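# Move strut channel from top rack arms to workbench

## Task

Take the steel strut channel resting on the uppermost arms of the wall rack and set it down on the work bench; the robot must neither fall over nor finish the scene tilted, or the task fails.

## Robot and tools

ROBOT. A Rainbow Robotics RB-Y1: a wheeled base (0.58 m wide, reaching 0.10 m ahead of the drive-wheel axle and 0.57 m behind it, sweeping a 0.58 m radius when turning in place), a bending torso (the lower part is called the leg), a head with cameras, and two seven-joint arms, each ending in a five-finger hand. The base cannot drive sideways. At the start both elbows are folded with open hands in front.

FRAMES. Base frame: origin on the floor between the drive wheels, x forward, y to the left, z up, metres. The chest, left_hand and right_hand lines are in this frame. A hand point sits 0.045 m in front of its palm; its +z runs along the straight fingers, +y out of the palm, +x across the palm. Odometry frame is the base frame as it was at scene start; base_odometry counts wheel turns only (slip looks like travel), heading in rad, positive = left.

TOOL move. All keys other than cameras and blocking form one action. An action holds base, joints, or both (plus optional min_time_s), or else target alone (plus optional min_time_s). A move without any action simply reports state and images.
- base: a single velocity command {x_m_s, turn_rad_s, for_s}, applied together for for_s seconds, then the base stops. x_m_s is forward speed in m/s (0.005 to 1.5 either sign, or 0); turn_rad_s is leftward turn rate in rad/s (0.02 to 1.509 either sign, or 0); for_s is 0.1 to 5 s. Omitted velocities are 0. Distance is roughly velocity times for_s, less for short commands (acceleration about 0.4-0.5 m/s², turns 0.5 rad/s²). This is a relative motion, not a pose.
- joints: a dictionary of absolute joint targets keyed by name, radians for body joints. Key ranges: torso_squat_rad 0 to 1.2 (bigger lowers the level chest), torso_shift_rad -0.3 to 0.6 (hips forward), torso_pitch_rad -0.2 to 1.4 (bow forward), torso_yaw_rad -1.5 to 1.5 (left positive; lift both arms 0.2 rad or more outward first). Arm joints per side: shoulder_pitch ±2.356 (negative swings forward/up), shoulder_roll (left 0 to 3.141, right -3.141 to 0; away from body), shoulder_yaw ±2.094, elbow -2.617 to 0.01 (negative bends), forearm_roll ±3.141, wrist_pitch -1.57 to 1.919, hand_roll ±2.705. head_pan_rad ±0.523 (left positive), head_tilt_rad -0.35 to 1.57 (down positive). Fingers little, ring, middle, index, thumb_bend, thumb_turn take -1 (closed; thumb_turn -1 = opposing the fingers) to +1 (open). <side>_hand_force_limit (-1 to 1, about 0 to 10 N, thumb 15 N) and <side>_hand_speed (-0.96 to 1) are settings; they start at 0 and -0.8. For a soft grip use speed -0.94 or below. Combined torso limits: squat+shift <= 1.52; squat-shift+pitch <= 1.57; shift+0.5 pitch-0.4 squat <= 0.7; shift+0.3 pitch-0.5 squat <= 0.39.
- target: an absolute pose for one hand: side ("left"/"right"), x, y, z in metres in the base frame (-3 to 3, the same point the hand lines print), quat_wxyz as printed. It is solved once into joint angles, so long moves may arc; chain short steps. It is refused if it would come within 20 mm of the body or the other arm, and is refused while another move still runs.
- min_time_s (0.1 to 8): shortest duration for arm, head and torso motions in the action.
- cameras: list from head_camera, left_wrist_camera, right_wrist_camera, or all. blocking: true (default) waits until everything rests; false returns in about 0.5 s.
One action lasts at most 15 s. Hand grip: a closed wrap holds about 0.3 kg, objects roughly 0.035-0.065 m thick; handles down to 0.025 m.

OTHER TOOLS. wait {seconds 0-10, cameras}: lets time pass, returns state. stop {cameras}: brakes everything still moving. zoom_image {camera, region [x0,y0,x1,y1] in pixels, max 504×504}: enlarges part of that camera's latest picture. show_instructions: shows reference pages. finished_scene {scene: 1}: ends the scene for good; the bench placement must hold without the robot.

RESULTS. base_status, joint_status, left_hand_status, right_hand_status: done, moving, reached, short (with distance), off_target, refused (with reason), not_followed, stopped, or a stop: contact_stop, time_out, limit_stop_at_<name>, torque_fault, limit_stop_at_motor_heat. An uncommanded stop or a refusal cancels the rest of that reply's move/wait/finish calls. on_its_own lists what the robot did unprompted. <side>_hand_stopped_by gives six words (little, ring, middle, index, thumb_bend, thumb_turn): moving, target, force, stalled, fault. Load lines are fingertip forces in N; a dropped grip reads near 0. lidar_m: 12 distances in 30° sectors, first straight ahead then counter-clockwise, seen at 0.23 m height. motor_effort: wheel effort %, peak in brackets. Wrist force/torque are raw and offset. Motor temperatures warn at 65 °C; 80 °C brakes the arm.

AVOID. Heavy or far-forward loads, fast bending, or sudden stops while driving can tip the robot; do not drive into furniture (the base keeps pushing). Keep arms from pressing on each other. Contact torques near joint limits (elbow 31.6 N m, wrist joints 22, shoulders 61.6) cause a 10 s fault. Don't drop the channel even slightly, slam it, or let it fall; set it down gently on the bench before opening the hand.

Each tool is called after "Call:" by a JSON object that holds its "api" and its "payload".

Reference images:

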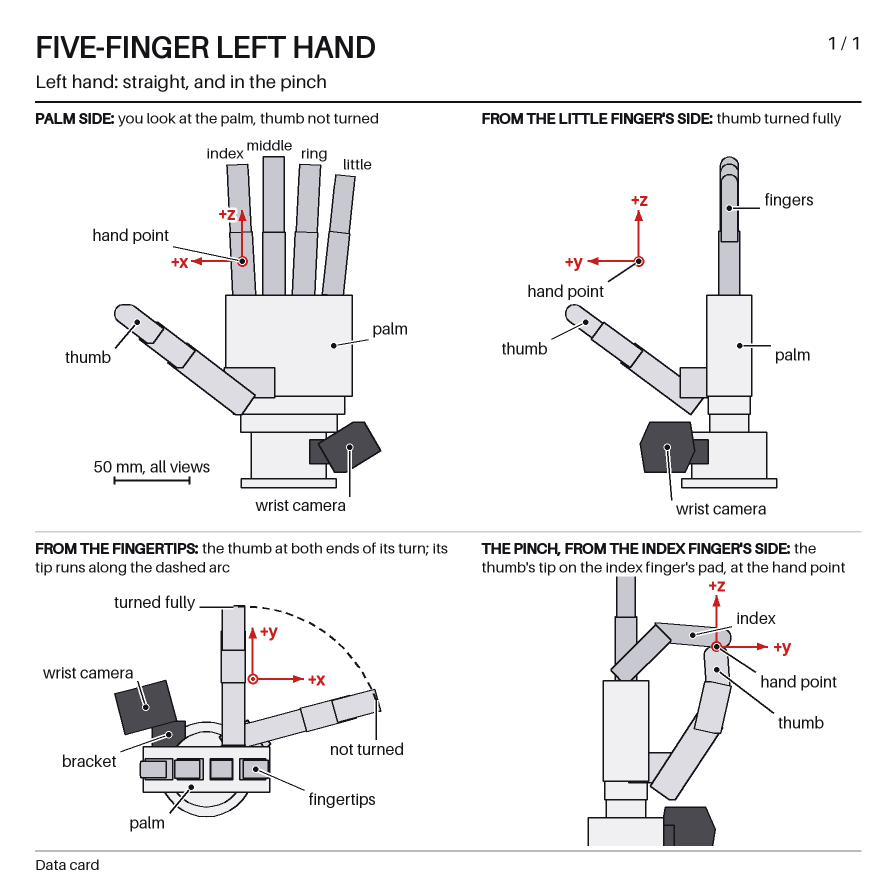

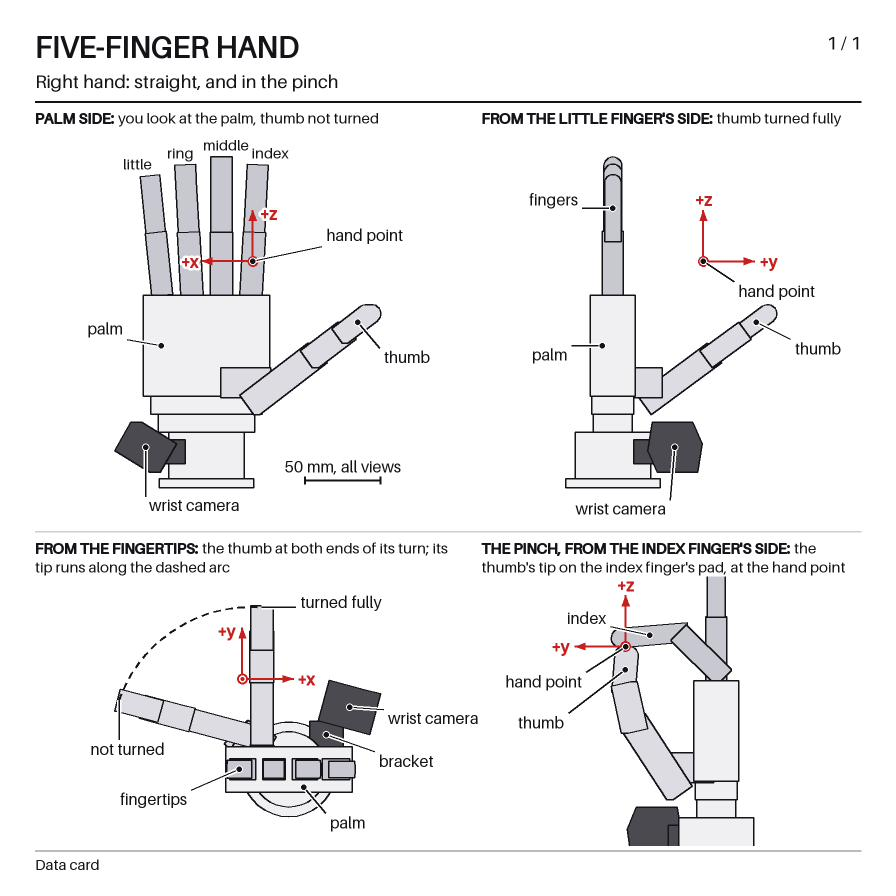

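## Session

Call:
{"api": "move", "payload": {}}

Scene clock: 0.00 s.
Joint torques (N m): no reading
External joint torques (N m): no reading
Motor temperatures (°C): left_arm=[43 39 36 42 39 46 45] | right_arm=[37 38 36 41 36 41 44]
Wrist force (N): no reading
Wrist torque (N m): no reading
Wrist force, peak (N): no reading
base_odometry: x=+0.000 y=+0.000 heading=+0.000
lidar_m: 2.31 2.33 2.47 1.80 1.84 2.88 3.14 3.19 2.54 1.93 2.01 2.91
base_status: not commanded
joint_positions: torso_squat_rad=+0.350 torso_shift_rad=+0.000 torso_pitch_rad=+0.000 torso_yaw_rad=+0.000 left_shoulder_pitch_rad=+0.020 left_shoulder_roll_rad=+0.038 left_shoulder_yaw_rad=-0.009 left_elbow_rad=-2.036 left_forearm_roll_rad=-0.021 left_wrist_pitch_rad=+1.148 left_hand_roll_rad=-0.006 right_shoulder_pitch_rad=-0.016 right_shoulder_roll_rad=-0.066 right_shoulder_yaw_rad=-0.035 right_elbow_rad=-2.029 right_forearm_roll_rad=+0.034 right_wrist_pitch_rad=+1.048 right_hand_roll_rad=-0.013 head_pan_rad=+0.000 head_tilt_rad=+0.400 left_hand_little=+1.000 left_hand_ring=+1.000 left_hand_middle=+1.000 left_hand_index=+1.000 left_hand_thumb_turn=+1.000 left_hand_thumb_bend=+1.000 left_hand_force_limit=+0.000 left_hand_speed=-0.800 right_hand_little=+1.000 right_hand_ring=+1.000 right_hand_middle=+1.000 right_hand_index=+1.000 right_hand_thumb_turn=+1.000 right_hand_thumb_bend=+1.000 right_hand_force_limit=+0.000 right_hand_speed=-0.800
joint_status: not commanded
wheel_motors_off: 0
left_hand_stopped_by: target,target,target,target,target,target
right_hand_stopped_by: target,target,target,target,target,target
left_little_load_n: 0.0
left_ring_load_n: 0.0
left_middle_load_n: 0.0
left_index_load_n: 0.0
left_thumb_bend_load_n: 0.0
left_thumb_turn_load_n: 0.0
right_little_load_n: 0.0
right_ring_load_n: -0.5
right_middle_load_n: 0.0
right_index_load_n: 0.0
right_thumb_bend_load_n: 0.0
right_thumb_turn_load_n: 0.0
motor_effort: left_wheel=+0 right_wheel=+0
chest: x=-0.2280 y=+0.0007 z=+1.2475 quat_wxyz=(+1.000, +0.000, +0.000, +0.000) (m; base frame)
left_hand: x=+0.2146 y=+0.2106 z=+0.9075 quat_wxyz=(+0.317, -0.633, +0.649, -0.278) (m; base frame)
right_hand: x=+0.2499 y=-0.2370 z=+0.9401 quat_wxyz=(+0.302, -0.618, +0.622, -0.373) (m; base frame)
pictures: head_camera, left_wrist_camera, right_wrist_camera

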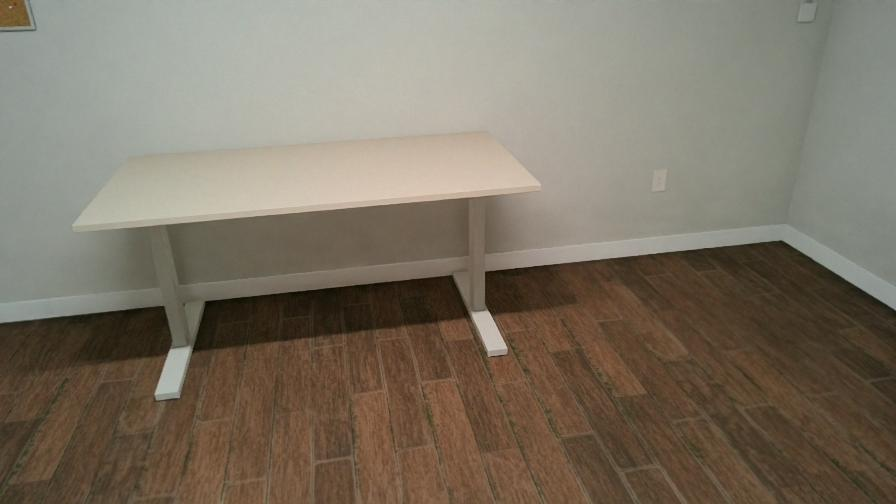

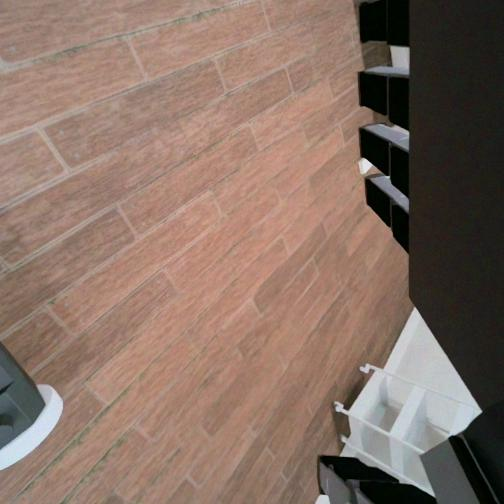

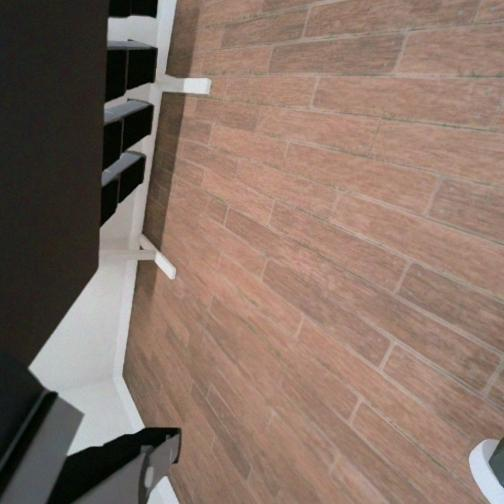

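Call:
{"api": "move", "payload": {"base": {"turn_rad_s": 0.6, "for_s": 2.6}, "joints": {"head_tilt_rad": 0.1}, "cameras": ["head_camera"]}}

Scene clock: 6.97 s.
Joint torques (N m): left_arm=[-11.19 0.59 1.08 -10.34 -0.03 -1.6 -0.15] | right_arm=[-10.47 -2.06 -0.25 -9.42 0.31 -1.88 0.16]
External joint torques (N m): left_arm=[-0.49 -0.08 0.62 -0.15 0 0.08 -0.16] | right_arm=[0 -0.13 0.46 -0.02 -0.02 -0.2 0.16]
Wrist force (N): left_arm=[-0.4 15.4 4.7] | right_arm=[-3.1 7.1 2.9]
Wrist torque (N m): left_arm=[1.18 0.75 -0.26] | right_arm=[0.37 0.44 -0.16]
Wrist force, peak (N): left_arm=[-0.6 15.9 4.7] | right_arm=[-2.9 7.7 3.0]
move: done
base_odometry: x=+0.000 y=+0.000 heading=+1.559
lidar_m: 1.81 1.82 2.86 3.14 3.16 2.54 1.90 2.30 2.96 2.32 2.35 2.48
base_status: done (sent for 2.6 of 2.6 s)
joint_positions: torso_squat_rad=+0.350 torso_shift_rad=+0.000 torso_pitch_rad=+0.000 torso_yaw_rad=+0.000 left_shoulder_pitch_rad=+0.020 left_shoulder_roll_rad=+0.038 left_shoulder_yaw_rad=-0.009 left_elbow_rad=-2.036 left_forearm_roll_rad=-0.021 left_wrist_pitch_rad=+1.148 left_hand_roll_rad=-0.006 right_shoulder_pitch_rad=-0.016 right_shoulder_roll_rad=-0.066 right_shoulder_yaw_rad=-0.035 right_elbow_rad=-2.029 right_forearm_roll_rad=+0.034 right_wrist_pitch_rad=+1.048 right_hand_roll_rad=-0.013 head_pan_rad=+0.000 head_tilt_rad=+0.100 left_hand_little=+1.000 left_hand_ring=+1.000 left_hand_middle=+1.000 left_hand_index=+1.000 left_hand_thumb_turn=+1.000 left_hand_thumb_bend=+1.000 left_hand_force_limit=+0.000 left_hand_speed=-0.800 right_hand_little=+1.000 right_hand_ring=+1.000 right_hand_middle=+1.000 right_hand_index=+1.000 right_hand_thumb_turn=+1.000 right_hand_thumb_bend=+1.000 right_hand_force_limit=+0.000 right_hand_speed=-0.800
joint_status: all done
wheel_motors_off: 0
left_hand_stopped_by: target,target,target,target,target,target
right_hand_stopped_by: target,target,target,target,target,target
left_little_load_n: 0.0
left_ring_load_n: 0.0
left_middle_load_n: 0.0
left_index_load_n: 0.0
left_thumb_bend_load_n: 0.0
left_thumb_turn_load_n: 0.0
right_little_load_n: 0.0
right_ring_load_n: 0.0
right_middle_load_n: -0.5
right_index_load_n: 0.0
right_thumb_bend_load_n: 0.0
right_thumb_turn_load_n: 0.0
motor_effort: left_wheel=+0(23) right_wheel=+8(38)
chest: x=-0.2280 y=+0.0007 z=+1.2475 quat_wxyz=(+1.000, +0.000, +0.000, +0.000)
left_hand: x=+0.2145 y=+0.2106 z=+0.9076 quat_wxyz=(+0.317, -0.633, +0.649, -0.278)
right_hand: x=+0.2499 y=-0.2371 z=+0.9401 quat_wxyz=(+0.302, -0.618, +0.622, -0.373)

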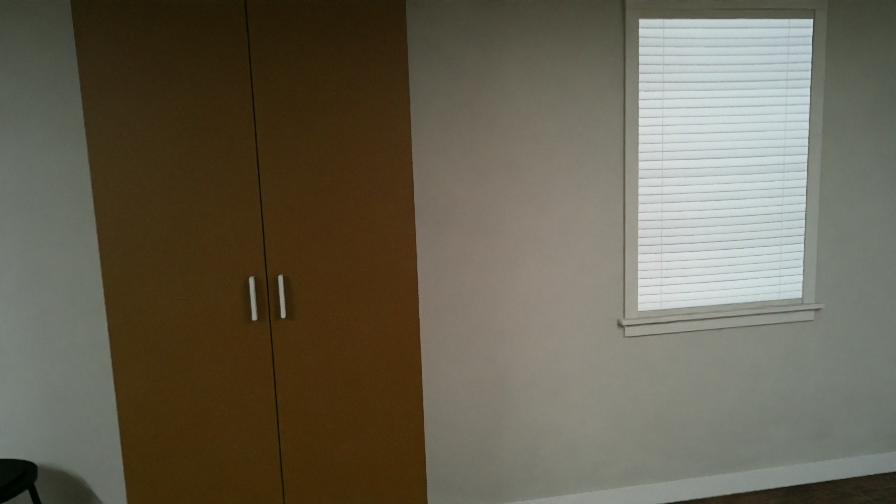

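Call:
{"api": "move", "payload": {"base": {"turn_rad_s": 0.6, "for_s": 2.6}, "cameras": ["all"]}}

Call:
{"api": "move", "payload": {"base": {"turn_rad_s": 0.6, "for_s": 2.6}, "cameras": ["all"]}}

Scene clock: 13.43 s.
Joint torques (N m): left_arm=[-10.71 0.7 1.11 -10.18 -0.09 -1.56 -0.03] | right_arm=[-10.28 -2.2 -0.18 -9.66 0.33 -1.75 0.11]
External joint torques (N m): left_arm=[-0.01 0.03 0.65 0.01 -0.05 0.12 -0.04] | right_arm=[0.18 -0.27 0.53 -0.27 0 -0.07 0.11]
Wrist force (N): left_arm=[-0.6 15.4 4.6] | right_arm=[-3.0 6.8 3.1]
Wrist torque (N m): left_arm=[1.16 0.77 -0.31] | right_arm=[0.32 0.43 -0.16]
Wrist force, peak (N): left_arm=[-0.6 15.9 4.5] | right_arm=[-3.1 7.8 2.9]
move: done
base_odometry: x=+0.000 y=+0.000 heading=+3.119
lidar_m: 3.13 3.16 2.53 1.90 2.13 2.94 2.33 2.37 2.50 1.83 1.83 2.87
base_status: done (sent for 2.6 of 2.6 s)
joint_positions: torso_squat_rad=+0.350 torso_shift_rad=+0.000 torso_pitch_rad=+0.000 torso_yaw_rad=+0.000 left_shoulder_pitch_rad=+0.020 left_shoulder_roll_rad=+0.038 left_shoulder_yaw_rad=-0.009 left_elbow_rad=-2.036 left_forearm_roll_rad=-0.021 left_wrist_pitch_rad=+1.148 left_hand_roll_rad=-0.006 right_shoulder_pitch_rad=-0.016 right_shoulder_roll_rad=-0.066 right_shoulder_yaw_rad=-0.035 right_elbow_rad=-2.029 right_forearm_roll_rad=+0.034 right_wrist_pitch_rad=+1.048 right_hand_roll_rad=-0.013 head_pan_rad=+0.000 head_tilt_rad=+0.100 left_hand_little=+1.000 left_hand_ring=+1.000 left_hand_middle=+1.000 left_hand_index=+1.000 left_hand_thumb_turn=+1.000 left_hand_thumb_bend=+1.000 left_hand_force_limit=+0.000 left_hand_speed=-0.800 right_hand_little=+1.000 right_hand_ring=+1.000 right_hand_middle=+1.000 right_hand_index=+1.000 right_hand_thumb_turn=+1.000 right_hand_thumb_bend=+1.000 right_hand_force_limit=+0.000 right_hand_speed=-0.800
joint_status: not commanded
wheel_motors_off: 0
left_hand_stopped_by: target,target,target,target,target,target
right_hand_stopped_by: target,target,target,target,target,target
left_little_load_n: 0.0
left_ring_load_n: 0.0
left_middle_load_n: 0.0
left_index_load_n: 0.0
left_thumb_bend_load_n: 0.0
left_thumb_turn_load_n: -0.5
right_little_load_n: 0.0
right_ring_load_n: 0.0
right_middle_load_n: 0.0
right_index_load_n: 0.0
right_thumb_bend_load_n: 0.0
right_thumb_turn_load_n: 0.0
motor_effort: left_wheel=+0(16) right_wheel=+10(40)
chest: x=-0.2280 y=+0.0007 z=+1.2475 quat_wxyz=(+1.000, +0.000, +0.000, +0.000)
left_hand: x=+0.2145 y=+0.2106 z=+0.9076 quat_wxyz=(+0.317, -0.633, +0.649, -0.278)
right_hand: x=+0.2499 y=-0.2371 z=+0.9401 quat_wxyz=(+0.302, -0.618, +0.622, -0.373)
pictures: head_camera, left_wrist_camera, right_wrist_camera

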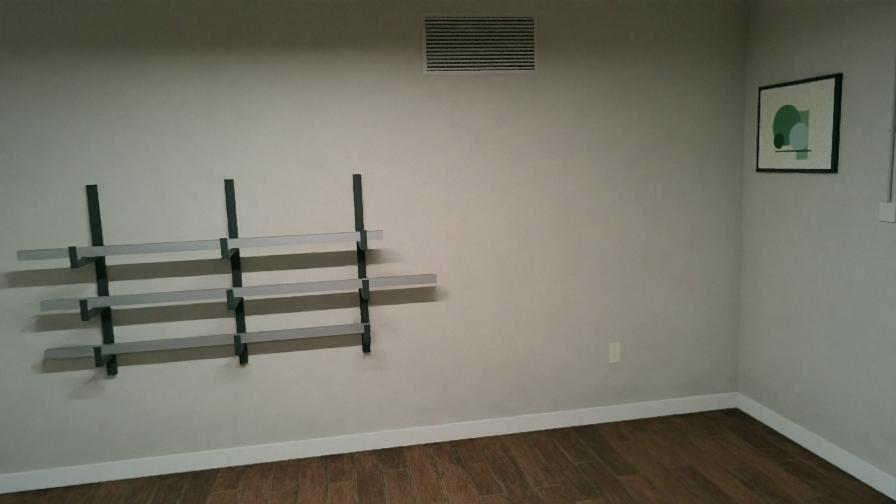

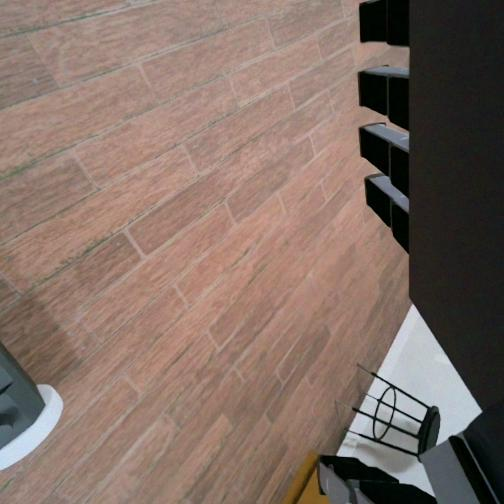

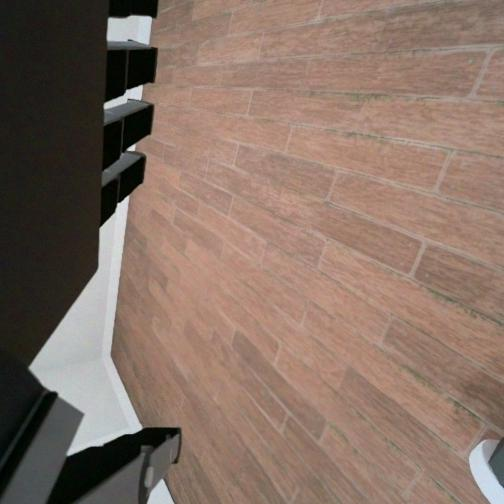

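Scene clock: 17.60 s.
Joint torques (N m): left_arm=[-11.11 0.95 1.12 -10.35 -0.22 -1.68 0.15] | right_arm=[-10.65 -2.86 -0.41 -9.68 0.36 -1.79 0.2]
External joint torques (N m): left_arm=[-0.41 0.28 0.66 -0.16 -0.18 0 0.15] | right_arm=[-0.18 -0.93 0.3 -0.28 0.03 -0.11 0.2]
Wrist force (N): left_arm=[-0.8 15.6 4.6] | right_arm=[-2.8 7.1 3.0]
Wrist torque (N m): left_arm=[1.20 0.81 -0.31] | right_arm=[0.38 0.40 -0.16]
Wrist force, peak (N): left_arm=[-0.7 15.8 4.6] | right_arm=[-2.8 7.7 3.3]
move: done
base_odometry: x=+0.000 y=+0.000 heading=-1.605
lidar_m: 1.89 2.02 2.93 2.32 2.33 2.49 1.83 1.85 2.87 3.15 3.18 2.53
base_status: done (sent for 2.6 of 2.6 s)
joint_positions: torso_squat_rad=+0.350 torso_shift_rad=+0.000 torso_pitch_rad=+0.000 torso_yaw_rad=+0.000 left_shoulder_pitch_rad=+0.020 left_shoulder_roll_rad=+0.038 left_shoulder_yaw_rad=-0.009 left_elbow_rad=-2.036 left_forearm_roll_rad=-0.021 left_wrist_pitch_rad=+1.148 left_hand_roll_rad=-0.006 right_shoulder_pitch_rad=-0.016 right_shoulder_roll_rad=-0.066 right_shoulder_yaw_rad=-0.035 right_elbow_rad=-2.029 right_forearm_roll_rad=+0.034 right_wrist_pitch_rad=+1.048 right_hand_roll_rad=-0.013 head_pan_rad=+0.000 head_tilt_rad=+0.100 left_hand_little=+1.000 left_hand_ring=+1.000 left_hand_middle=+1.000 left_hand_index=+1.000 left_hand_thumb_turn=+1.000 left_hand_thumb_bend=+1.000 left_hand_force_limit=+0.000 left_hand_speed=-0.800 right_hand_little=+1.000 right_hand_ring=+1.000 right_hand_middle=+1.000 right_hand_index=+1.000 right_hand_thumb_turn=+1.000 right_hand_thumb_bend=+1.000 right_hand_force_limit=+0.000 right_hand_speed=-0.800
joint_status: not commanded
wheel_motors_off: 0
left_hand_stopped_by: target,target,target,target,target,target
right_hand_stopped_by: target,target,target,target,target,target
left_little_load_n: 0.0
left_ring_load_n: 0.0
left_middle_load_n: 0.0
left_index_load_n: 0.0
left_thumb_bend_load_n: 0.0
left_thumb_turn_load_n: 0.0
right_little_load_n: 0.0
right_ring_load_n: 0.0
right_middle_load_n: 0.0
right_index_load_n: 0.0
right_thumb_bend_load_n: 0.0
right_thumb_turn_load_n: 0.0
motor_effort: left_wheel=+0(16) right_wheel=+9(41)
chest: x=-0.2280 y=+0.0007 z=+1.2475 quat_wxyz=(+1.000, +0.000, +0.000, +0.000)
left_hand: x=+0.2145 y=+0.2106 z=+0.9076 quat_wxyz=(+0.317, -0.633, +0.649, -0.278)
right_hand: x=+0.2499 y=-0.2371 z=+0.9401 quat_wxyz=(+0.302, -0.618, +0.622, -0.373)
pictures: head_camera, left_wrist_camera, right_wrist_camera

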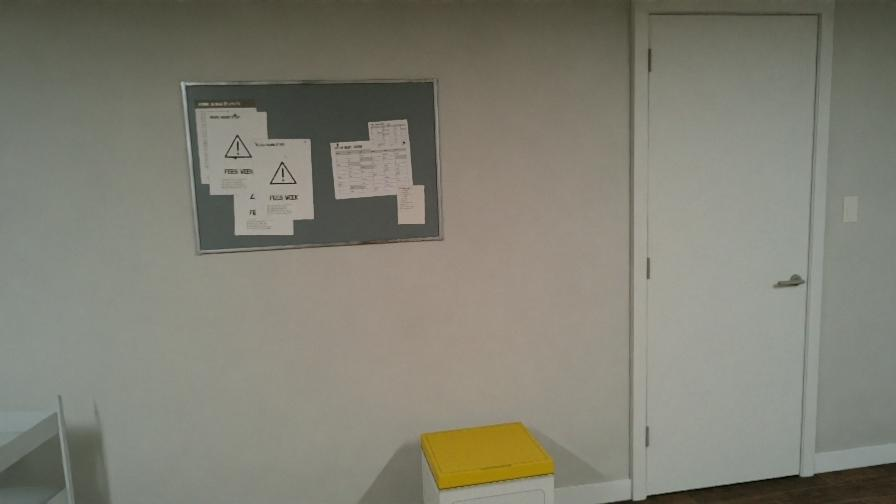

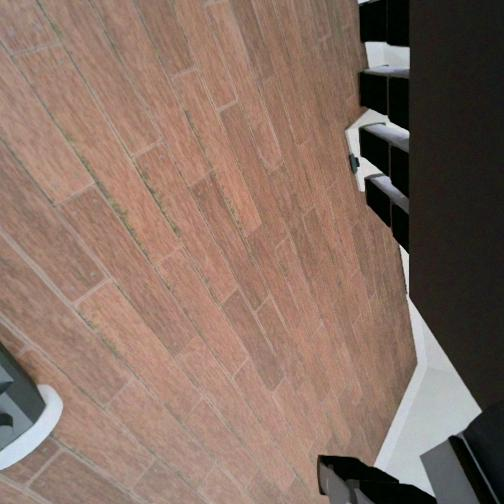

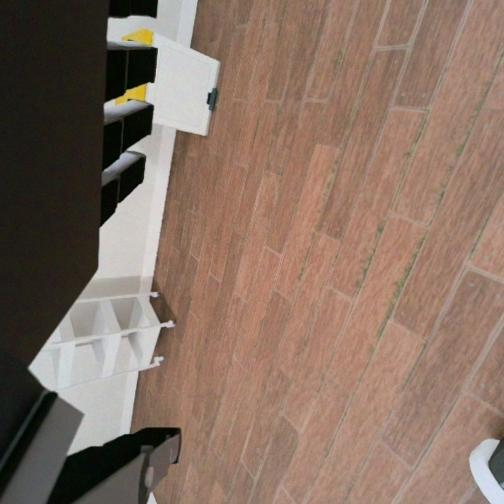

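Call:
{"api": "move", "payload": {"base": {"turn_rad_s": -0.6, "for_s": 2.3}, "joints": {"head_tilt_rad": 0.1}, "cameras": ["head_camera"]}}

Call:
{"api": "zoom_image", "payload": {"camera": "head_camera", "region": [100, 120, 604, 400]}}

Scene clock: 25.90 s.
Joint torques (N m): left_arm=[-11.09 0.69 1.06 -10.23 -0.14 -1.53 0.02] | right_arm=[-10.22 -2.32 -0.31 -9.58 0.31 -1.7 0.1]
External joint torques (N m): left_arm=[-0.39 0.03 0.61 -0.04 -0.1 0.15 0.02] | right_arm=[0.24 -0.38 0.41 -0.18 -0.02 -0.01 0.11]
Wrist force (N): left_arm=[-0.5 15.6 4.6] | right_arm=[-2.6 7.3 3.0]
Wrist torque (N m): left_arm=[1.21 0.76 -0.29] | right_arm=[0.43 0.34 -0.12]
Wrist force, peak (N): left_arm=[-0.6 15.8 4.6] | right_arm=[-3.0 7.6 3.4]
move: done
base_odometry: x=+0.000 y=+0.000 heading=-2.984
lidar_m: 3.14 3.20 1.93 1.89 2.03 2.32 2.36 2.37 2.34 1.83 1.93 3.21
base_status: done (sent for 2.3 of 2.3 s)
joint_positions: torso_squat_rad=+0.350 torso_shift_rad=+0.000 torso_pitch_rad=+0.000 torso_yaw_rad=+0.000 left_shoulder_pitch_rad=+0.020 left_shoulder_roll_rad=+0.038 left_shoulder_yaw_rad=-0.009 left_elbow_rad=-2.036 left_forearm_roll_rad=-0.021 left_wrist_pitch_rad=+1.148 left_hand_roll_rad=-0.006 right_shoulder_pitch_rad=-0.016 right_shoulder_roll_rad=-0.066 right_shoulder_yaw_rad=-0.035 right_elbow_rad=-2.029 right_forearm_roll_rad=+0.034 right_wrist_pitch_rad=+1.048 right_hand_roll_rad=-0.013 head_pan_rad=+0.000 head_tilt_rad=+0.100 left_hand_little=+1.000 left_hand_ring=+1.000 left_hand_middle=+1.000 left_hand_index=+1.000 left_hand_thumb_turn=+1.000 left_hand_thumb_bend=+1.000 left_hand_force_limit=+0.000 left_hand_speed=-0.800 right_hand_little=+1.000 right_hand_ring=+1.000 right_hand_middle=+1.000 right_hand_index=+1.000 right_hand_thumb_turn=+1.000 right_hand_thumb_bend=+1.000 right_hand_force_limit=+0.000 right_hand_speed=-0.800
joint_status: all done
wheel_motors_off: 0
left_hand_stopped_by: target,target,target,target,target,target
right_hand_stopped_by: target,target,target,target,target,target
left_little_load_n: 0.0
left_ring_load_n: 0.0
left_middle_load_n: 0.0
left_index_load_n: 0.0
left_thumb_bend_load_n: 0.0
left_thumb_turn_load_n: 0.0
right_little_load_n: 0.0
right_ring_load_n: 0.0
right_middle_load_n: 0.0
right_index_load_n: 0.0
right_thumb_bend_load_n: 0.0
right_thumb_turn_load_n: 0.0
motor_effort: left_wheel=+5(26) right_wheel=+2(40)
chest: x=-0.2281 y=+0.0007 z=+1.2475 quat_wxyz=(+1.000, +0.000, +0.000, +0.000)
left_hand: x=+0.2145 y=+0.2106 z=+0.9076 quat_wxyz=(+0.317, -0.633, +0.649, -0.278)
right_hand: x=+0.2498 y=-0.2370 z=+0.9401 quat_wxyz=(+0.302, -0.618, +0.622, -0.373)

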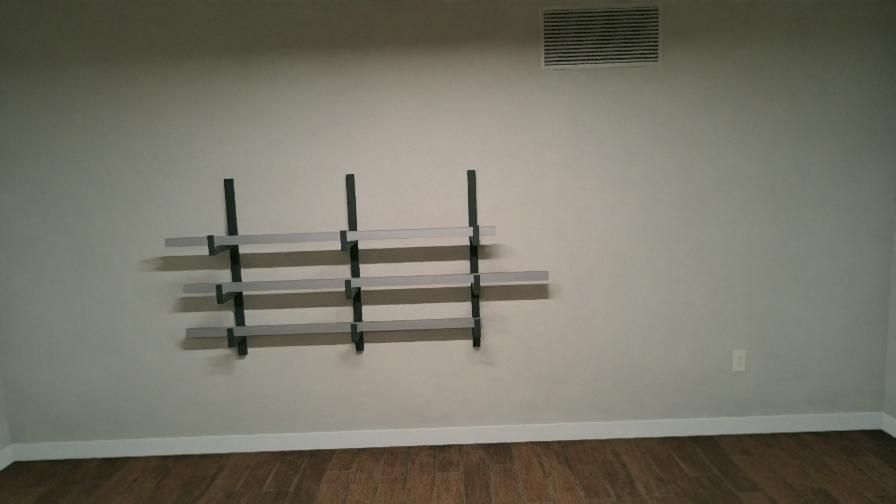

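Scaled by 1.000.

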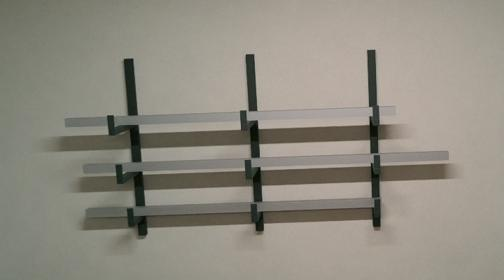

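Call:
{"api": "move", "payload": {"base": {"turn_rad_s": 0.2, "for_s": 0.68}, "joints": {"head_tilt_rad": 0.1}, "cameras": []}}

Call:
{"api": "move", "payload": {"base": {"x_m_s": 0.4, "for_s": 3.2}, "cameras": ["head_camera"]}}

Call:
{"api": "zoom_image", "payload": {"camera": "head_camera", "region": [150, 150, 450, 350]}}

Scene clock: 83.10 s.
Joint torques (N m): left_arm=[-10.87 0.48 1.04 -10.35 -0.19 -1.61 -0.12] | right_arm=[-10.25 -2.27 -0.45 -9.4 0.25 -1.7 0.14]
External joint torques (N m): left_arm=[-0.17 -0.18 0.59 -0.16 -0.15 0.07 -0.13] | right_arm=[0.21 -0.33 0.27 0 -0.08 -0.01 0.14]
Wrist force (N): left_arm=[-0.5 15.4 4.5] | right_arm=[-2.8 6.8 3.2]
Wrist torque (N m): left_arm=[1.17 0.77 -0.29] | right_arm=[0.33 0.36 -0.16]
Wrist force, peak (N): left_arm=[-0.7 15.9 4.5] | right_arm=[-3.2 7.5 3.0]
move: done
base_odometry: x=+0.000 y=+0.000 heading=-2.851
lidar_m: 3.13 2.83 1.89 2.22 2.04 2.31 2.36 2.80 1.86 1.82 2.13 3.16
base_status: done (sent for 0.67 of 0.67 s)
joint_positions: torso_squat_rad=+0.350 torso_shift_rad=+0.000 torso_pitch_rad=+0.000 torso_yaw_rad=+0.000 left_shoulder_pitch_rad=+0.020 left_shoulder_roll_rad=+0.038 left_shoulder_yaw_rad=-0.009 left_elbow_rad=-2.036 left_forearm_roll_rad=-0.021 left_wrist_pitch_rad=+1.148 left_hand_roll_rad=-0.006 right_shoulder_pitch_rad=-0.016 right_shoulder_roll_rad=-0.066 right_shoulder_yaw_rad=-0.035 right_elbow_rad=-2.029 right_forearm_roll_rad=+0.034 right_wrist_pitch_rad=+1.048 right_hand_roll_rad=-0.013 head_pan_rad=+0.000 head_tilt_rad=+0.100 left_hand_little=+1.000 left_hand_ring=+1.000 left_hand_middle=+1.000 left_hand_index=+1.000 left_hand_thumb_turn=+1.000 left_hand_thumb_bend=+1.000 left_hand_force_limit=+0.000 left_hand_speed=-0.800 right_hand_little=+1.000 right_hand_ring=+1.000 right_hand_middle=+1.000 right_hand_index=+1.000 right_hand_thumb_turn=+1.000 right_hand_thumb_bend=+1.000 right_hand_force_limit=+0.000 right_hand_speed=-0.800
joint_status: all done
wheel_motors_off: 0
left_hand_stopped_by: target,target,target,target,target,target
right_hand_stopped_by: target,target,target,target,target,target
left_little_load_n: 0.0
left_ring_load_n: 0.0
left_middle_load_n: 0.0
left_index_load_n: 0.0
left_thumb_bend_load_n: 0.0
left_thumb_turn_load_n: 0.0
right_little_load_n: 0.0
right_ring_load_n: 0.0
right_middle_load_n: 0.0
right_index_load_n: 0.0
right_thumb_bend_load_n: 0.0
right_thumb_turn_load_n: 0.0
motor_effort: left_wheel=-1(13) right_wheel=+0(26)
chest: x=-0.2280 y=+0.0006 z=+1.2475 quat_wxyz=(+1.000, +0.000, +0.000, +0.000)
left_hand: x=+0.2145 y=+0.2106 z=+0.9076 quat_wxyz=(+0.317, -0.633, +0.649, -0.278)
right_hand: x=+0.2499 y=-0.2371 z=+0.9401 quat_wxyz=(+0.302, -0.618, +0.622, -0.373)

Scene clock: 87.73 s.
Joint torques (N m): left_arm=[-11.33 0.5 1.33 -10.26 -0.11 -1.53 -0.11] | right_arm=[-10.42 -2.55 -0.22 -9.34 0.37 -1.84 0.1]
External joint torques (N m): left_arm=[-0.63 -0.17 0.88 -0.07 -0.07 0.16 -0.11] | right_arm=[0.04 -0.61 0.49 0.05 0.04 -0.15 0.1]
Wrist force (N): left_arm=[-0.9 15.5 4.3] | right_arm=[-3.1 7.1 3.0]
Wrist torque (N m): left_arm=[1.18 0.83 -0.33] | right_arm=[0.40 0.45 -0.18]
Wrist force, peak (N): left_arm=[-0.6 15.9 4.6] | right_arm=[-2.9 7.8 2.5]
move: done
base_odometry: x=-1.227 y=-0.366 heading=-2.852
lidar_m: 1.87 2.08 2.10 1.74 1.83 2.81 3.55 2.54 2.14 2.12 2.32 1.90
base_status: done (sent for 3.2 of 3.2 s)
joint_positions: torso_squat_rad=+0.350 torso_shift_rad=+0.000 torso_pitch_rad=+0.000 torso_yaw_rad=+0.000 left_shoulder_pitch_rad=+0.020 left_shoulder_roll_rad=+0.038 left_shoulder_yaw_rad=-0.009 left_elbow_rad=-2.036 left_forearm_roll_rad=-0.021 left_wrist_pitch_rad=+1.148 left_hand_roll_rad=-0.006 right_shoulder_pitch_rad=-0.016 right_shoulder_roll_rad=-0.066 right_shoulder_yaw_rad=-0.035 right_elbow_rad=-2.029 right_forearm_roll_rad=+0.034 right_wrist_pitch_rad=+1.048 right_hand_roll_rad=-0.013 head_pan_rad=+0.000 head_tilt_rad=+0.100 left_hand_little=+1.000 left_hand_ring=+1.000 left_hand_middle=+1.000 left_hand_index=+1.000 left_hand_thumb_turn=+1.000 left_hand_thumb_bend=+1.000 left_hand_force_limit=+0.000 left_hand_speed=-0.800 right_hand_little=+1.000 right_hand_ring=+1.000 right_hand_middle=+1.000 right_hand_index=+1.000 right_hand_thumb_turn=+1.000 right_hand_thumb_bend=+1.000 right_hand_force_limit=+0.000 right_hand_speed=-0.800
joint_status: not commanded
wheel_motors_off: 0
left_hand_stopped_by: target,target,target,target,target,target
right_hand_stopped_by: target,target,target,target,target,target
left_little_load_n: 0.0
left_ring_load_n: 0.0
left_middle_load_n: 0.0
left_index_load_n: 0.0
left_thumb_bend_load_n: 0.0
left_thumb_turn_load_n: 0.0
right_little_load_n: 0.0
right_ring_load_n: 0.0
right_middle_load_n: 0.0
right_index_load_n: 0.0
right_thumb_bend_load_n: 0.0
right_thumb_turn_load_n: -0.5
motor_effort: left_wheel=-7(23) right_wheel=+11(51)
chest: x=-0.2280 y=+0.0007 z=+1.2475 quat_wxyz=(+1.000, +0.000, +0.000, +0.000)
left_hand: x=+0.2146 y=+0.2106 z=+0.9075 quat_wxyz=(+0.317, -0.633, +0.649, -0.278)
right_hand: x=+0.2499 y=-0.2371 z=+0.9401 quat_wxyz=(+0.302, -0.618, +0.622, -0.373)

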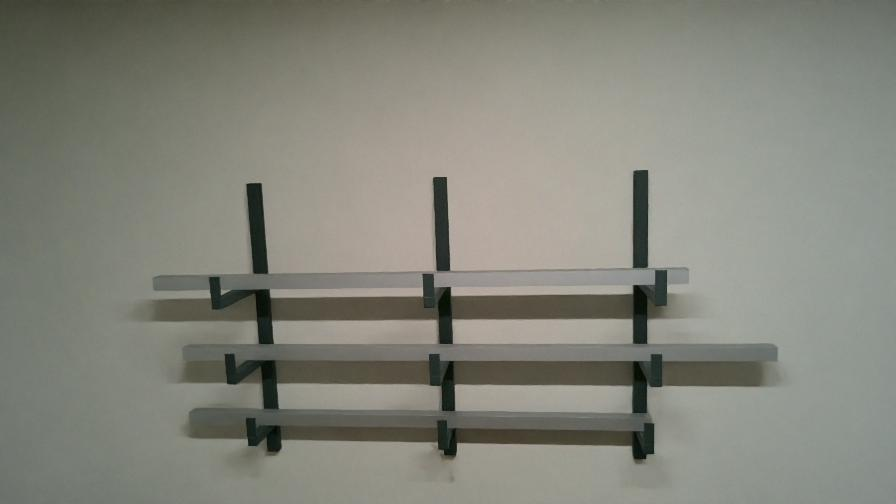

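Scaled by 1.680 from the camera's image (finer frame: 1280x720).

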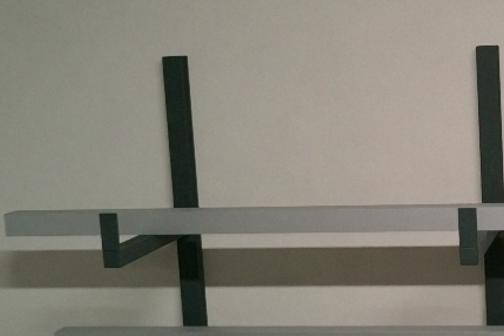

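Call:
{"api": "move", "payload": {"base": {"turn_rad_s": 0.2, "for_s": 0.6}, "cameras": []}}

Call:
{"api": "move", "payload": {"base": {"x_m_s": 0.35, "for_s": 2.8}, "cameras": []}}

Call:
{"api": "move", "payload": {"base": {"turn_rad_s": -0.22, "for_s": 1.0}, "joints": {"head_tilt_rad": 0.35, "torso_squat_rad": 0.1}, "cameras": ["head_camera"]}}

Scene clock: 162.00 s.
Joint torques (N m): left_arm=[-11.6 0.45 0.91 -10.39 -0.14 -1.67 0] | right_arm=[-10.52 -2.55 -0.29 -9.5 0.25 -1.84 0.04]
External joint torques (N m): left_arm=[-0.9 -0.22 0.45 -0.2 -0.11 0.01 0] | right_arm=[-0.05 -0.62 0.43 -0.11 -0.08 -0.16 0.04]
Wrist force (N): left_arm=[-0.8 15.3 4.4] | right_arm=[-2.8 7.1 2.7]
Wrist torque (N m): left_arm=[1.16 0.82 -0.30] | right_arm=[0.41 0.37 -0.15]
Wrist force, peak (N): left_arm=[-0.7 15.9 4.5] | right_arm=[-3.1 7.5 3.3]
move: done
base_odometry: x=-1.227 y=-0.366 heading=-2.733
lidar_m: 1.88 2.23 2.08 1.76 2.49 3.50 3.61 2.35 2.16 2.14 2.14 1.87
base_status: done (sent for 0.6 of 0.6 s)
joint_positions: torso_squat_rad=+0.350 torso_shift_rad=+0.000 torso_pitch_rad=+0.000 torso_yaw_rad=+0.000 left_shoulder_pitch_rad=+0.020 left_shoulder_roll_rad=+0.038 left_shoulder_yaw_rad=-0.009 left_elbow_rad=-2.036 left_forearm_roll_rad=-0.021 left_wrist_pitch_rad=+1.148 left_hand_roll_rad=-0.006 right_shoulder_pitch_rad=-0.016 right_shoulder_roll_rad=-0.066 right_shoulder_yaw_rad=-0.035 right_elbow_rad=-2.029 right_forearm_roll_rad=+0.034 right_wrist_pitch_rad=+1.048 right_hand_roll_rad=-0.013 head_pan_rad=+0.000 head_tilt_rad=+0.100 left_hand_little=+1.000 left_hand_ring=+1.000 left_hand_middle=+1.000 left_hand_index=+1.000 left_hand_thumb_turn=+1.000 left_hand_thumb_bend=+1.000 left_hand_force_limit=+0.000 left_hand_speed=-0.800 right_hand_little=+1.000 right_hand_ring=+1.000 right_hand_middle=+1.000 right_hand_index=+1.000 right_hand_thumb_turn=+1.000 right_hand_thumb_bend=+1.000 right_hand_force_limit=+0.000 right_hand_speed=-0.800
joint_status: not commanded
wheel_motors_off: 0
left_hand_stopped_by: target,target,target,target,target,target
right_hand_stopped_by: target,target,target,target,target,target
left_little_load_n: 0.0
left_ring_load_n: 0.0
left_middle_load_n: 0.0
left_index_load_n: 0.0
left_thumb_bend_load_n: 0.0
left_thumb_turn_load_n: 0.0
right_little_load_n: 0.0
right_ring_load_n: 0.0
right_middle_load_n: 0.0
right_index_load_n: 0.0
right_thumb_bend_load_n: 0.0
right_thumb_turn_load_n: 0.0
motor_effort: left_wheel=-7(24) right_wheel=+1(41)
chest: x=-0.2280 y=+0.0006 z=+1.2475 quat_wxyz=(+1.000, +0.000, +0.000, +0.000)
left_hand: x=+0.2146 y=+0.2106 z=+0.9075 quat_wxyz=(+0.317, -0.633, +0.649, -0.278)
right_hand: x=+0.2499 y=-0.2371 z=+0.9401 quat_wxyz=(+0.302, -0.618, +0.622, -0.373)

Scene clock: 166.10 s.
Joint torques (N m): left_arm=[-11.05 0.9 1.26 -10.29 -0.23 -1.64 0.13] | right_arm=[-10.54 -2.43 -0.04 -9.36 0.2 -1.77 0.04]
External joint torques (N m): left_arm=[-0.35 0.23 0.81 -0.1 -0.19 0.04 0.13] | right_arm=[-0.08 -0.49 0.67 0.04 -0.12 -0.09 0.05]
Wrist force (N): left_arm=[-0.6 15.3 4.6] | right_arm=[-2.8 6.9 2.6]
Wrist torque (N m): left_arm=[1.14 0.77 -0.28] | right_arm=[0.36 0.38 -0.16]
Wrist force, peak (N): left_arm=[-1.1 16.3 3.9] | right_arm=[-2.8 7.7 3.0]
move: done
base_odometry: x=-2.126 y=-0.755 heading=-2.733
lidar_m: 0.94 1.12 1.83 1.79 2.02 3.41 4.59 2.78 2.55 1.86 1.08 0.94
base_status: done (sent for 2.8 of 2.8 s)
joint_positions: torso_squat_rad=+0.350 torso_shift_rad=+0.000 torso_pitch_rad=+0.000 torso_yaw_rad=+0.000 left_shoulder_pitch_rad=+0.020 left_shoulder_roll_rad=+0.038 left_shoulder_yaw_rad=-0.009 left_elbow_rad=-2.036 left_forearm_roll_rad=-0.021 left_wrist_pitch_rad=+1.148 left_hand_roll_rad=-0.006 right_shoulder_pitch_rad=-0.016 right_shoulder_roll_rad=-0.066 right_shoulder_yaw_rad=-0.035 right_elbow_rad=-2.029 right_forearm_roll_rad=+0.034 right_wrist_pitch_rad=+1.048 right_hand_roll_rad=-0.013 head_pan_rad=+0.000 head_tilt_rad=+0.100 left_hand_little=+1.000 left_hand_ring=+1.000 left_hand_middle=+1.000 left_hand_index=+1.000 left_hand_thumb_turn=+1.000 left_hand_thumb_bend=+1.000 left_hand_force_limit=+0.000 left_hand_speed=-0.800 right_hand_little=+1.000 right_hand_ring=+1.000 right_hand_middle=+1.000 right_hand_index=+1.000 right_hand_thumb_turn=+1.000 right_hand_thumb_bend=+1.000 right_hand_force_limit=+0.000 right_hand_speed=-0.800
joint_status: not commanded
wheel_motors_off: 0
left_hand_stopped_by: target,target,target,target,target,target
right_hand_stopped_by: target,target,target,target,target,target
left_little_load_n: 0.0
left_ring_load_n: 0.0
left_middle_load_n: 0.0
left_index_load_n: 0.0
left_thumb_bend_load_n: 0.0
left_thumb_turn_load_n: 0.0
right_little_load_n: 0.0
right_ring_load_n: 0.0
right_middle_load_n: 0.0
right_index_load_n: 0.0
right_thumb_bend_load_n: 0.0
right_thumb_turn_load_n: -0.5
motor_effort: left_wheel=-2(28) right_wheel=-2(42)
chest: x=-0.2280 y=+0.0007 z=+1.2475 quat_wxyz=(+1.000, +0.000, +0.000, +0.000)
left_hand: x=+0.2146 y=+0.2106 z=+0.9075 quat_wxyz=(+0.317, -0.633, +0.649, -0.278)
right_hand: x=+0.2499 y=-0.2370 z=+0.9401 quat_wxyz=(+0.302, -0.618, +0.622, -0.373)

Scene clock: 167.90 s.
Joint torques (N m): left_arm=[-11.17 1.1 0.94 -10.43 -0.24 -1.54 0.01] | right_arm=[-10.47 -2.69 -0.22 -9.41 0.38 -1.77 0.11]
External joint torques (N m): left_arm=[-0.47 0.43 0.49 -0.24 -0.21 0.14 0.01] | right_arm=[-0.01 -0.76 0.49 -0.01 0.05 -0.09 0.11]
Wrist force (N): left_arm=[-0.9 15.6 4.5] | right_arm=[-2.6 7.2 2.6]
Wrist torque (N m): left_arm=[1.21 0.83 -0.31] | right_arm=[0.44 0.42 -0.13]
Wrist force, peak (N): left_arm=[-0.7 15.8 4.5] | right_arm=[-3.3 7.3 3.1]
move: done
base_odometry: x=-2.126 y=-0.756 heading=-2.952
lidar_m: 0.94 1.00 1.46 1.80 1.93 2.13 4.45 3.12 2.57 2.79 1.27 0.96
base_status: done (sent for 1 of 1 s)
joint_positions: torso_squat_rad=+0.100 torso_shift_rad=+0.000 torso_pitch_rad=+0.000 torso_yaw_rad=+0.000 left_shoulder_pitch_rad=+0.020 left_shoulder_roll_rad=+0.038 left_shoulder_yaw_rad=-0.009 left_elbow_rad=-2.036 left_forearm_roll_rad=-0.021 left_wrist_pitch_rad=+1.148 left_hand_roll_rad=-0.006 right_shoulder_pitch_rad=-0.016 right_shoulder_roll_rad=-0.066 right_shoulder_yaw_rad=-0.035 right_elbow_rad=-2.029 right_forearm_roll_rad=+0.034 right_wrist_pitch_rad=+1.048 right_hand_roll_rad=-0.013 head_pan_rad=+0.000 head_tilt_rad=+0.350 left_hand_little=+1.000 left_hand_ring=+1.000 left_hand_middle=+1.000 left_hand_index=+1.000 left_hand_thumb_turn=+1.000 left_hand_thumb_bend=+1.000 left_hand_force_limit=+0.000 left_hand_speed=-0.800 right_hand_little=+1.000 right_hand_ring=+1.000 right_hand_middle=+1.000 right_hand_index=+1.000 right_hand_thumb_turn=+1.000 right_hand_thumb_bend=+1.000 right_hand_force_limit=+0.000 right_hand_speed=-0.800
joint_status: all done
wheel_motors_off: 0
left_hand_stopped_by: target,target,target,target,target,target
right_hand_stopped_by: target,target,target,target,target,target
left_little_load_n: 0.0
left_ring_load_n: 0.0
left_middle_load_n: 0.0
left_index_load_n: 0.0
left_thumb_bend_load_n: 0.0
left_thumb_turn_load_n: 0.0
right_little_load_n: 0.0
right_ring_load_n: -0.5
right_middle_load_n: 0.0
right_index_load_n: 0.0
right_thumb_bend_load_n: 0.0
right_thumb_turn_load_n: -0.5
motor_effort: left_wheel=+0(21) right_wheel=-6(42)
chest: x=-0.2280 y=+0.0007 z=+1.2864 quat_wxyz=(+1.000, +0.000, +0.000, +0.000)
left_hand: x=+0.2145 y=+0.2107 z=+0.9464 quat_wxyz=(+0.317, -0.633, +0.649, -0.278)
right_hand: x=+0.2499 y=-0.2370 z=+0.9790 quat_wxyz=(+0.302, -0.618, +0.622, -0.373)

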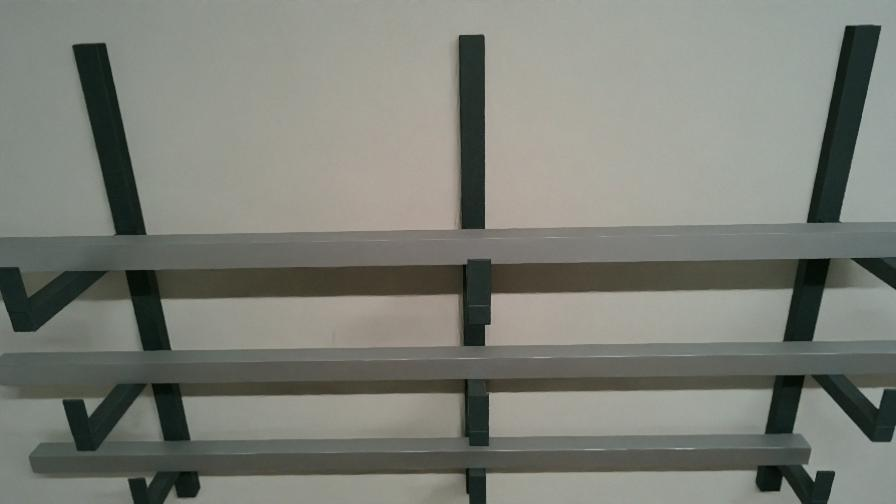

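Call:
{"api": "zoom_image", "payload": {"camera": "head_camera", "region": [380, 180, 580, 380]}}

Call:
{"api": "zoom_image", "payload": {"camera": "head_camera", "region": [0, 200, 200, 400]}}

Call:
{"api": "zoom_image", "payload": {"camera": "head_camera", "region": [700, 200, 896, 400]}}

Scaled by 2.520 from the camera's image (finer frame: 1280x720).

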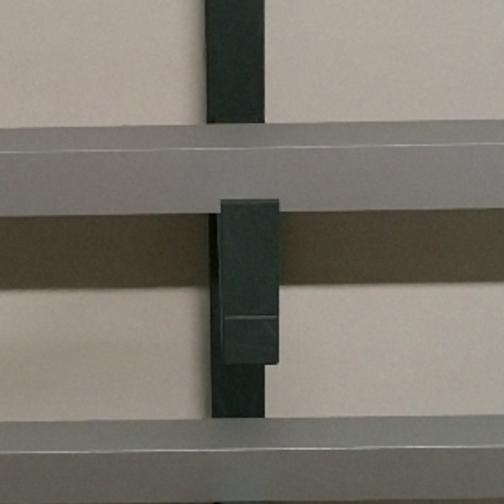

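Scaled by 2.520 from the camera's image (finer frame: 1280x720).

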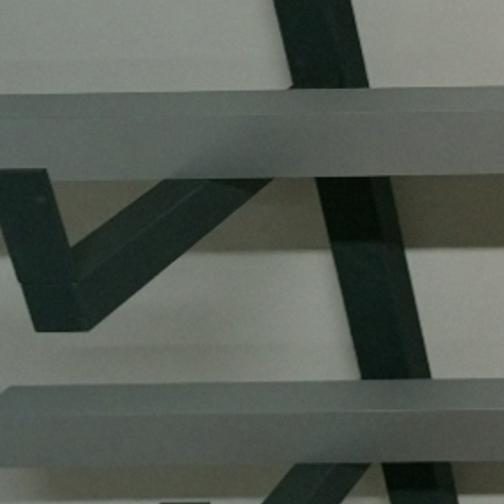

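Scaled by 2.520 from the camera's image (finer frame: 1280x720).

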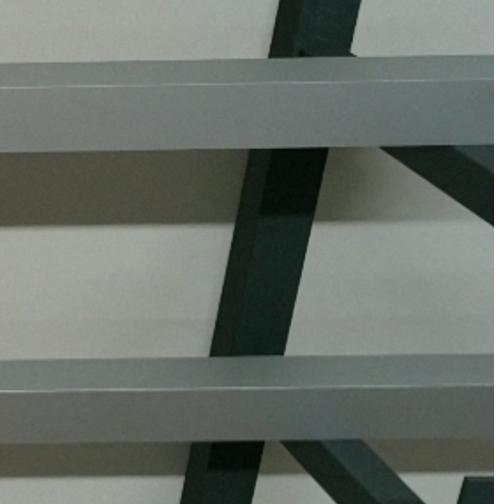

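Call:
{"api": "move", "payload": {"joints": {"torso_squat_rad": 0.7, "head_tilt_rad": 0.3}, "cameras": []}}

Call:
{"api": "move", "payload": {"target": {"side": "left", "x": 0.38, "y": 0.33, "z": 1.0, "quat_wxyz": [0.5, 0.5, 0.5, 0.5]}, "min_time_s": 4, "cameras": ["head_camera"]}}

Scene clock: 226.13 s.
Joint torques (N m): left_arm=[-10.83 0.63 1.19 -10.23 -0.05 -1.55 -0.15] | right_arm=[-10.35 -2.48 -0.58 -9.48 0.21 -1.78 0.15]
External joint torques (N m): left_arm=[-0.13 -0.04 0.74 -0.04 -0.02 0.13 -0.15] | right_arm=[0.11 -0.54 0.13 -0.09 -0.11 -0.1 0.15]
Wrist force (N): left_arm=[-0.9 15.5 4.1] | right_arm=[-2.7 6.9 2.9]
Wrist torque (N m): left_arm=[1.21 0.81 -0.32] | right_arm=[0.38 0.35 -0.15]
Wrist force, peak (N): left_arm=[-0.5 15.9 4.5] | right_arm=[-3.2 7.4 2.9]
move: done
base_odometry: x=-2.126 y=-0.756 heading=-2.952
lidar_m: 0.94 0.98 1.46 1.79 1.93 2.12 4.48 3.11 2.55 2.79 1.28 0.95
base_status: not commanded
joint_positions: torso_squat_rad=+0.700 torso_shift_rad=+0.000 torso_pitch_rad=+0.000 torso_yaw_rad=+0.000 left_shoulder_pitch_rad=+0.020 left_shoulder_roll_rad=+0.038 left_shoulder_yaw_rad=-0.009 left_elbow_rad=-2.036 left_forearm_roll_rad=-0.021 left_wrist_pitch_rad=+1.148 left_hand_roll_rad=-0.006 right_shoulder_pitch_rad=-0.016 right_shoulder_roll_rad=-0.066 right_shoulder_yaw_rad=-0.035 right_elbow_rad=-2.029 right_forearm_roll_rad=+0.034 right_wrist_pitch_rad=+1.048 right_hand_roll_rad=-0.013 head_pan_rad=+0.000 head_tilt_rad=+0.300 left_hand_little=+1.000 left_hand_ring=+1.000 left_hand_middle=+1.000 left_hand_index=+1.000 left_hand_thumb_turn=+1.000 left_hand_thumb_bend=+1.000 left_hand_force_limit=+0.000 left_hand_speed=-0.800 right_hand_little=+1.000 right_hand_ring=+1.000 right_hand_middle=+1.000 right_hand_index=+1.000 right_hand_thumb_turn=+1.000 right_hand_thumb_bend=+1.000 right_hand_force_limit=+0.000 right_hand_speed=-0.800
joint_status: all done
wheel_motors_off: 0
left_hand_stopped_by: target,target,target,target,target,target
right_hand_stopped_by: target,target,target,target,target,target
left_little_load_n: 0.0
left_ring_load_n: 0.0
left_middle_load_n: 0.0
left_index_load_n: -0.5
left_thumb_bend_load_n: 0.0
left_thumb_turn_load_n: -0.5
right_little_load_n: 0.0
right_ring_load_n: 0.0
right_middle_load_n: 0.0
right_index_load_n: 0.0
right_thumb_bend_load_n: 0.0
right_thumb_turn_load_n: 0.0
motor_effort: left_wheel=+0(0) right_wheel=-7(8)
chest: x=-0.2281 y=+0.0006 z=+1.1253 quat_wxyz=(+1.000, +0.000, +0.000, +0.000)
left_hand: x=+0.2145 y=+0.2105 z=+0.7854 quat_wxyz=(+0.317, -0.633, +0.649, -0.278)
right_hand: x=+0.2499 y=-0.2371 z=+0.8180 quat_wxyz=(+0.302, -0.618, +0.622, -0.373)

Scene clock: 230.47 s.
Joint torques (N m): left_arm=[-17.94 10.59 8.36 -4.53 -1 0.78 -0.19] | right_arm=[-10.14 -2.56 -0.12 -9.57 0.32 -1.68 0.2]
External joint torques (N m): left_arm=[-1.81 -0.26 -1.3 0.6 0.11 -0.32 -0.18] | right_arm=[0.32 -0.62 0.6 -0.17 -0.01 0.01 0.21]
Wrist force (N): left_arm=[-0.9 5.0 0.8] | right_arm=[-2.3 7.5 2.9]
Wrist torque (N m): left_arm=[0.58 0.70 -0.04] | right_arm=[0.50 0.28 -0.13]
Wrist force, peak (N): left_arm=[-0.8 15.8 4.3] | right_arm=[-2.7 7.8 2.2]
move: done
base_odometry: x=-2.126 y=-0.756 heading=-2.952
lidar_m: 0.93 1.00 1.44 1.80 1.92 2.12 4.45 3.14 2.57 2.79 1.27 0.96
base_status: not commanded
joint_positions: torso_squat_rad=+0.700 torso_shift_rad=+0.000 torso_pitch_rad=+0.000 torso_yaw_rad=+0.000 left_shoulder_pitch_rad=-0.417 left_shoulder_roll_rad=+0.883 left_shoulder_yaw_rad=-0.834 left_elbow_rad=-1.509 left_forearm_roll_rad=-1.050 left_wrist_pitch_rad=+0.663 left_hand_roll_rad=-1.034 right_shoulder_pitch_rad=-0.016 right_shoulder_roll_rad=-0.066 right_shoulder_yaw_rad=-0.035 right_elbow_rad=-2.029 right_forearm_roll_rad=+0.034 right_wrist_pitch_rad=+1.048 right_hand_roll_rad=-0.013 head_pan_rad=+0.000 head_tilt_rad=+0.300 left_hand_little=+1.000 left_hand_ring=+1.000 left_hand_middle=+1.000 left_hand_index=+1.000 left_hand_thumb_turn=+1.000 left_hand_thumb_bend=+1.000 left_hand_force_limit=+0.000 left_hand_speed=-0.800 right_hand_little=+1.000 right_hand_ring=+1.000 right_hand_middle=+1.000 right_hand_index=+1.000 right_hand_thumb_turn=+1.000 right_hand_thumb_bend=+1.000 right_hand_force_limit=+0.000 right_hand_speed=-0.800
joint_status: all done
wheel_motors_off: 0
left_hand_stopped_by: target,target,target,target,target,target
right_hand_stopped_by: target,target,target,target,target,target
left_little_load_n: 0.0
left_ring_load_n: 0.0
left_middle_load_n: 0.5
left_index_load_n: 0.0
left_thumb_bend_load_n: 0.0
left_thumb_turn_load_n: 0.0
right_little_load_n: 0.0
right_ring_load_n: 0.0
right_middle_load_n: 0.0
right_index_load_n: 0.0
right_thumb_bend_load_n: -0.5
right_thumb_turn_load_n: -0.5
motor_effort: left_wheel=+0(1) right_wheel=-7(8)
chest: x=-0.2281 y=+0.0006 z=+1.1253 quat_wxyz=(+1.000, +0.000, +0.000, +0.000)
left_hand: x=+0.3799 y=+0.3297 z=+0.9998 quat_wxyz=(+0.498, +0.501, +0.502, +0.499)
left_hand_status: reached (checked arc that bows 66 mm and turns the hand up to 177 deg, planned for 4.0 s): 0 mm and 0.4 deg off.
right_hand: x=+0.2499 y=-0.2371 z=+0.8180 quat_wxyz=(+0.302, -0.618, +0.622, -0.373)

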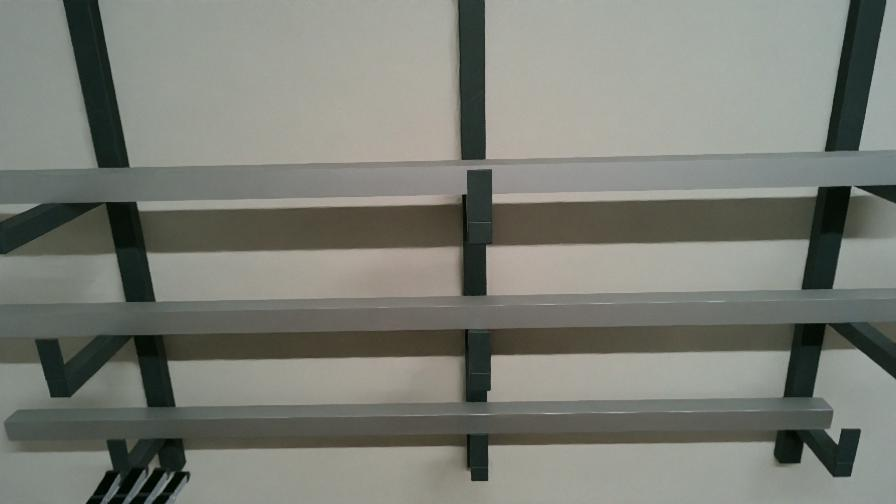

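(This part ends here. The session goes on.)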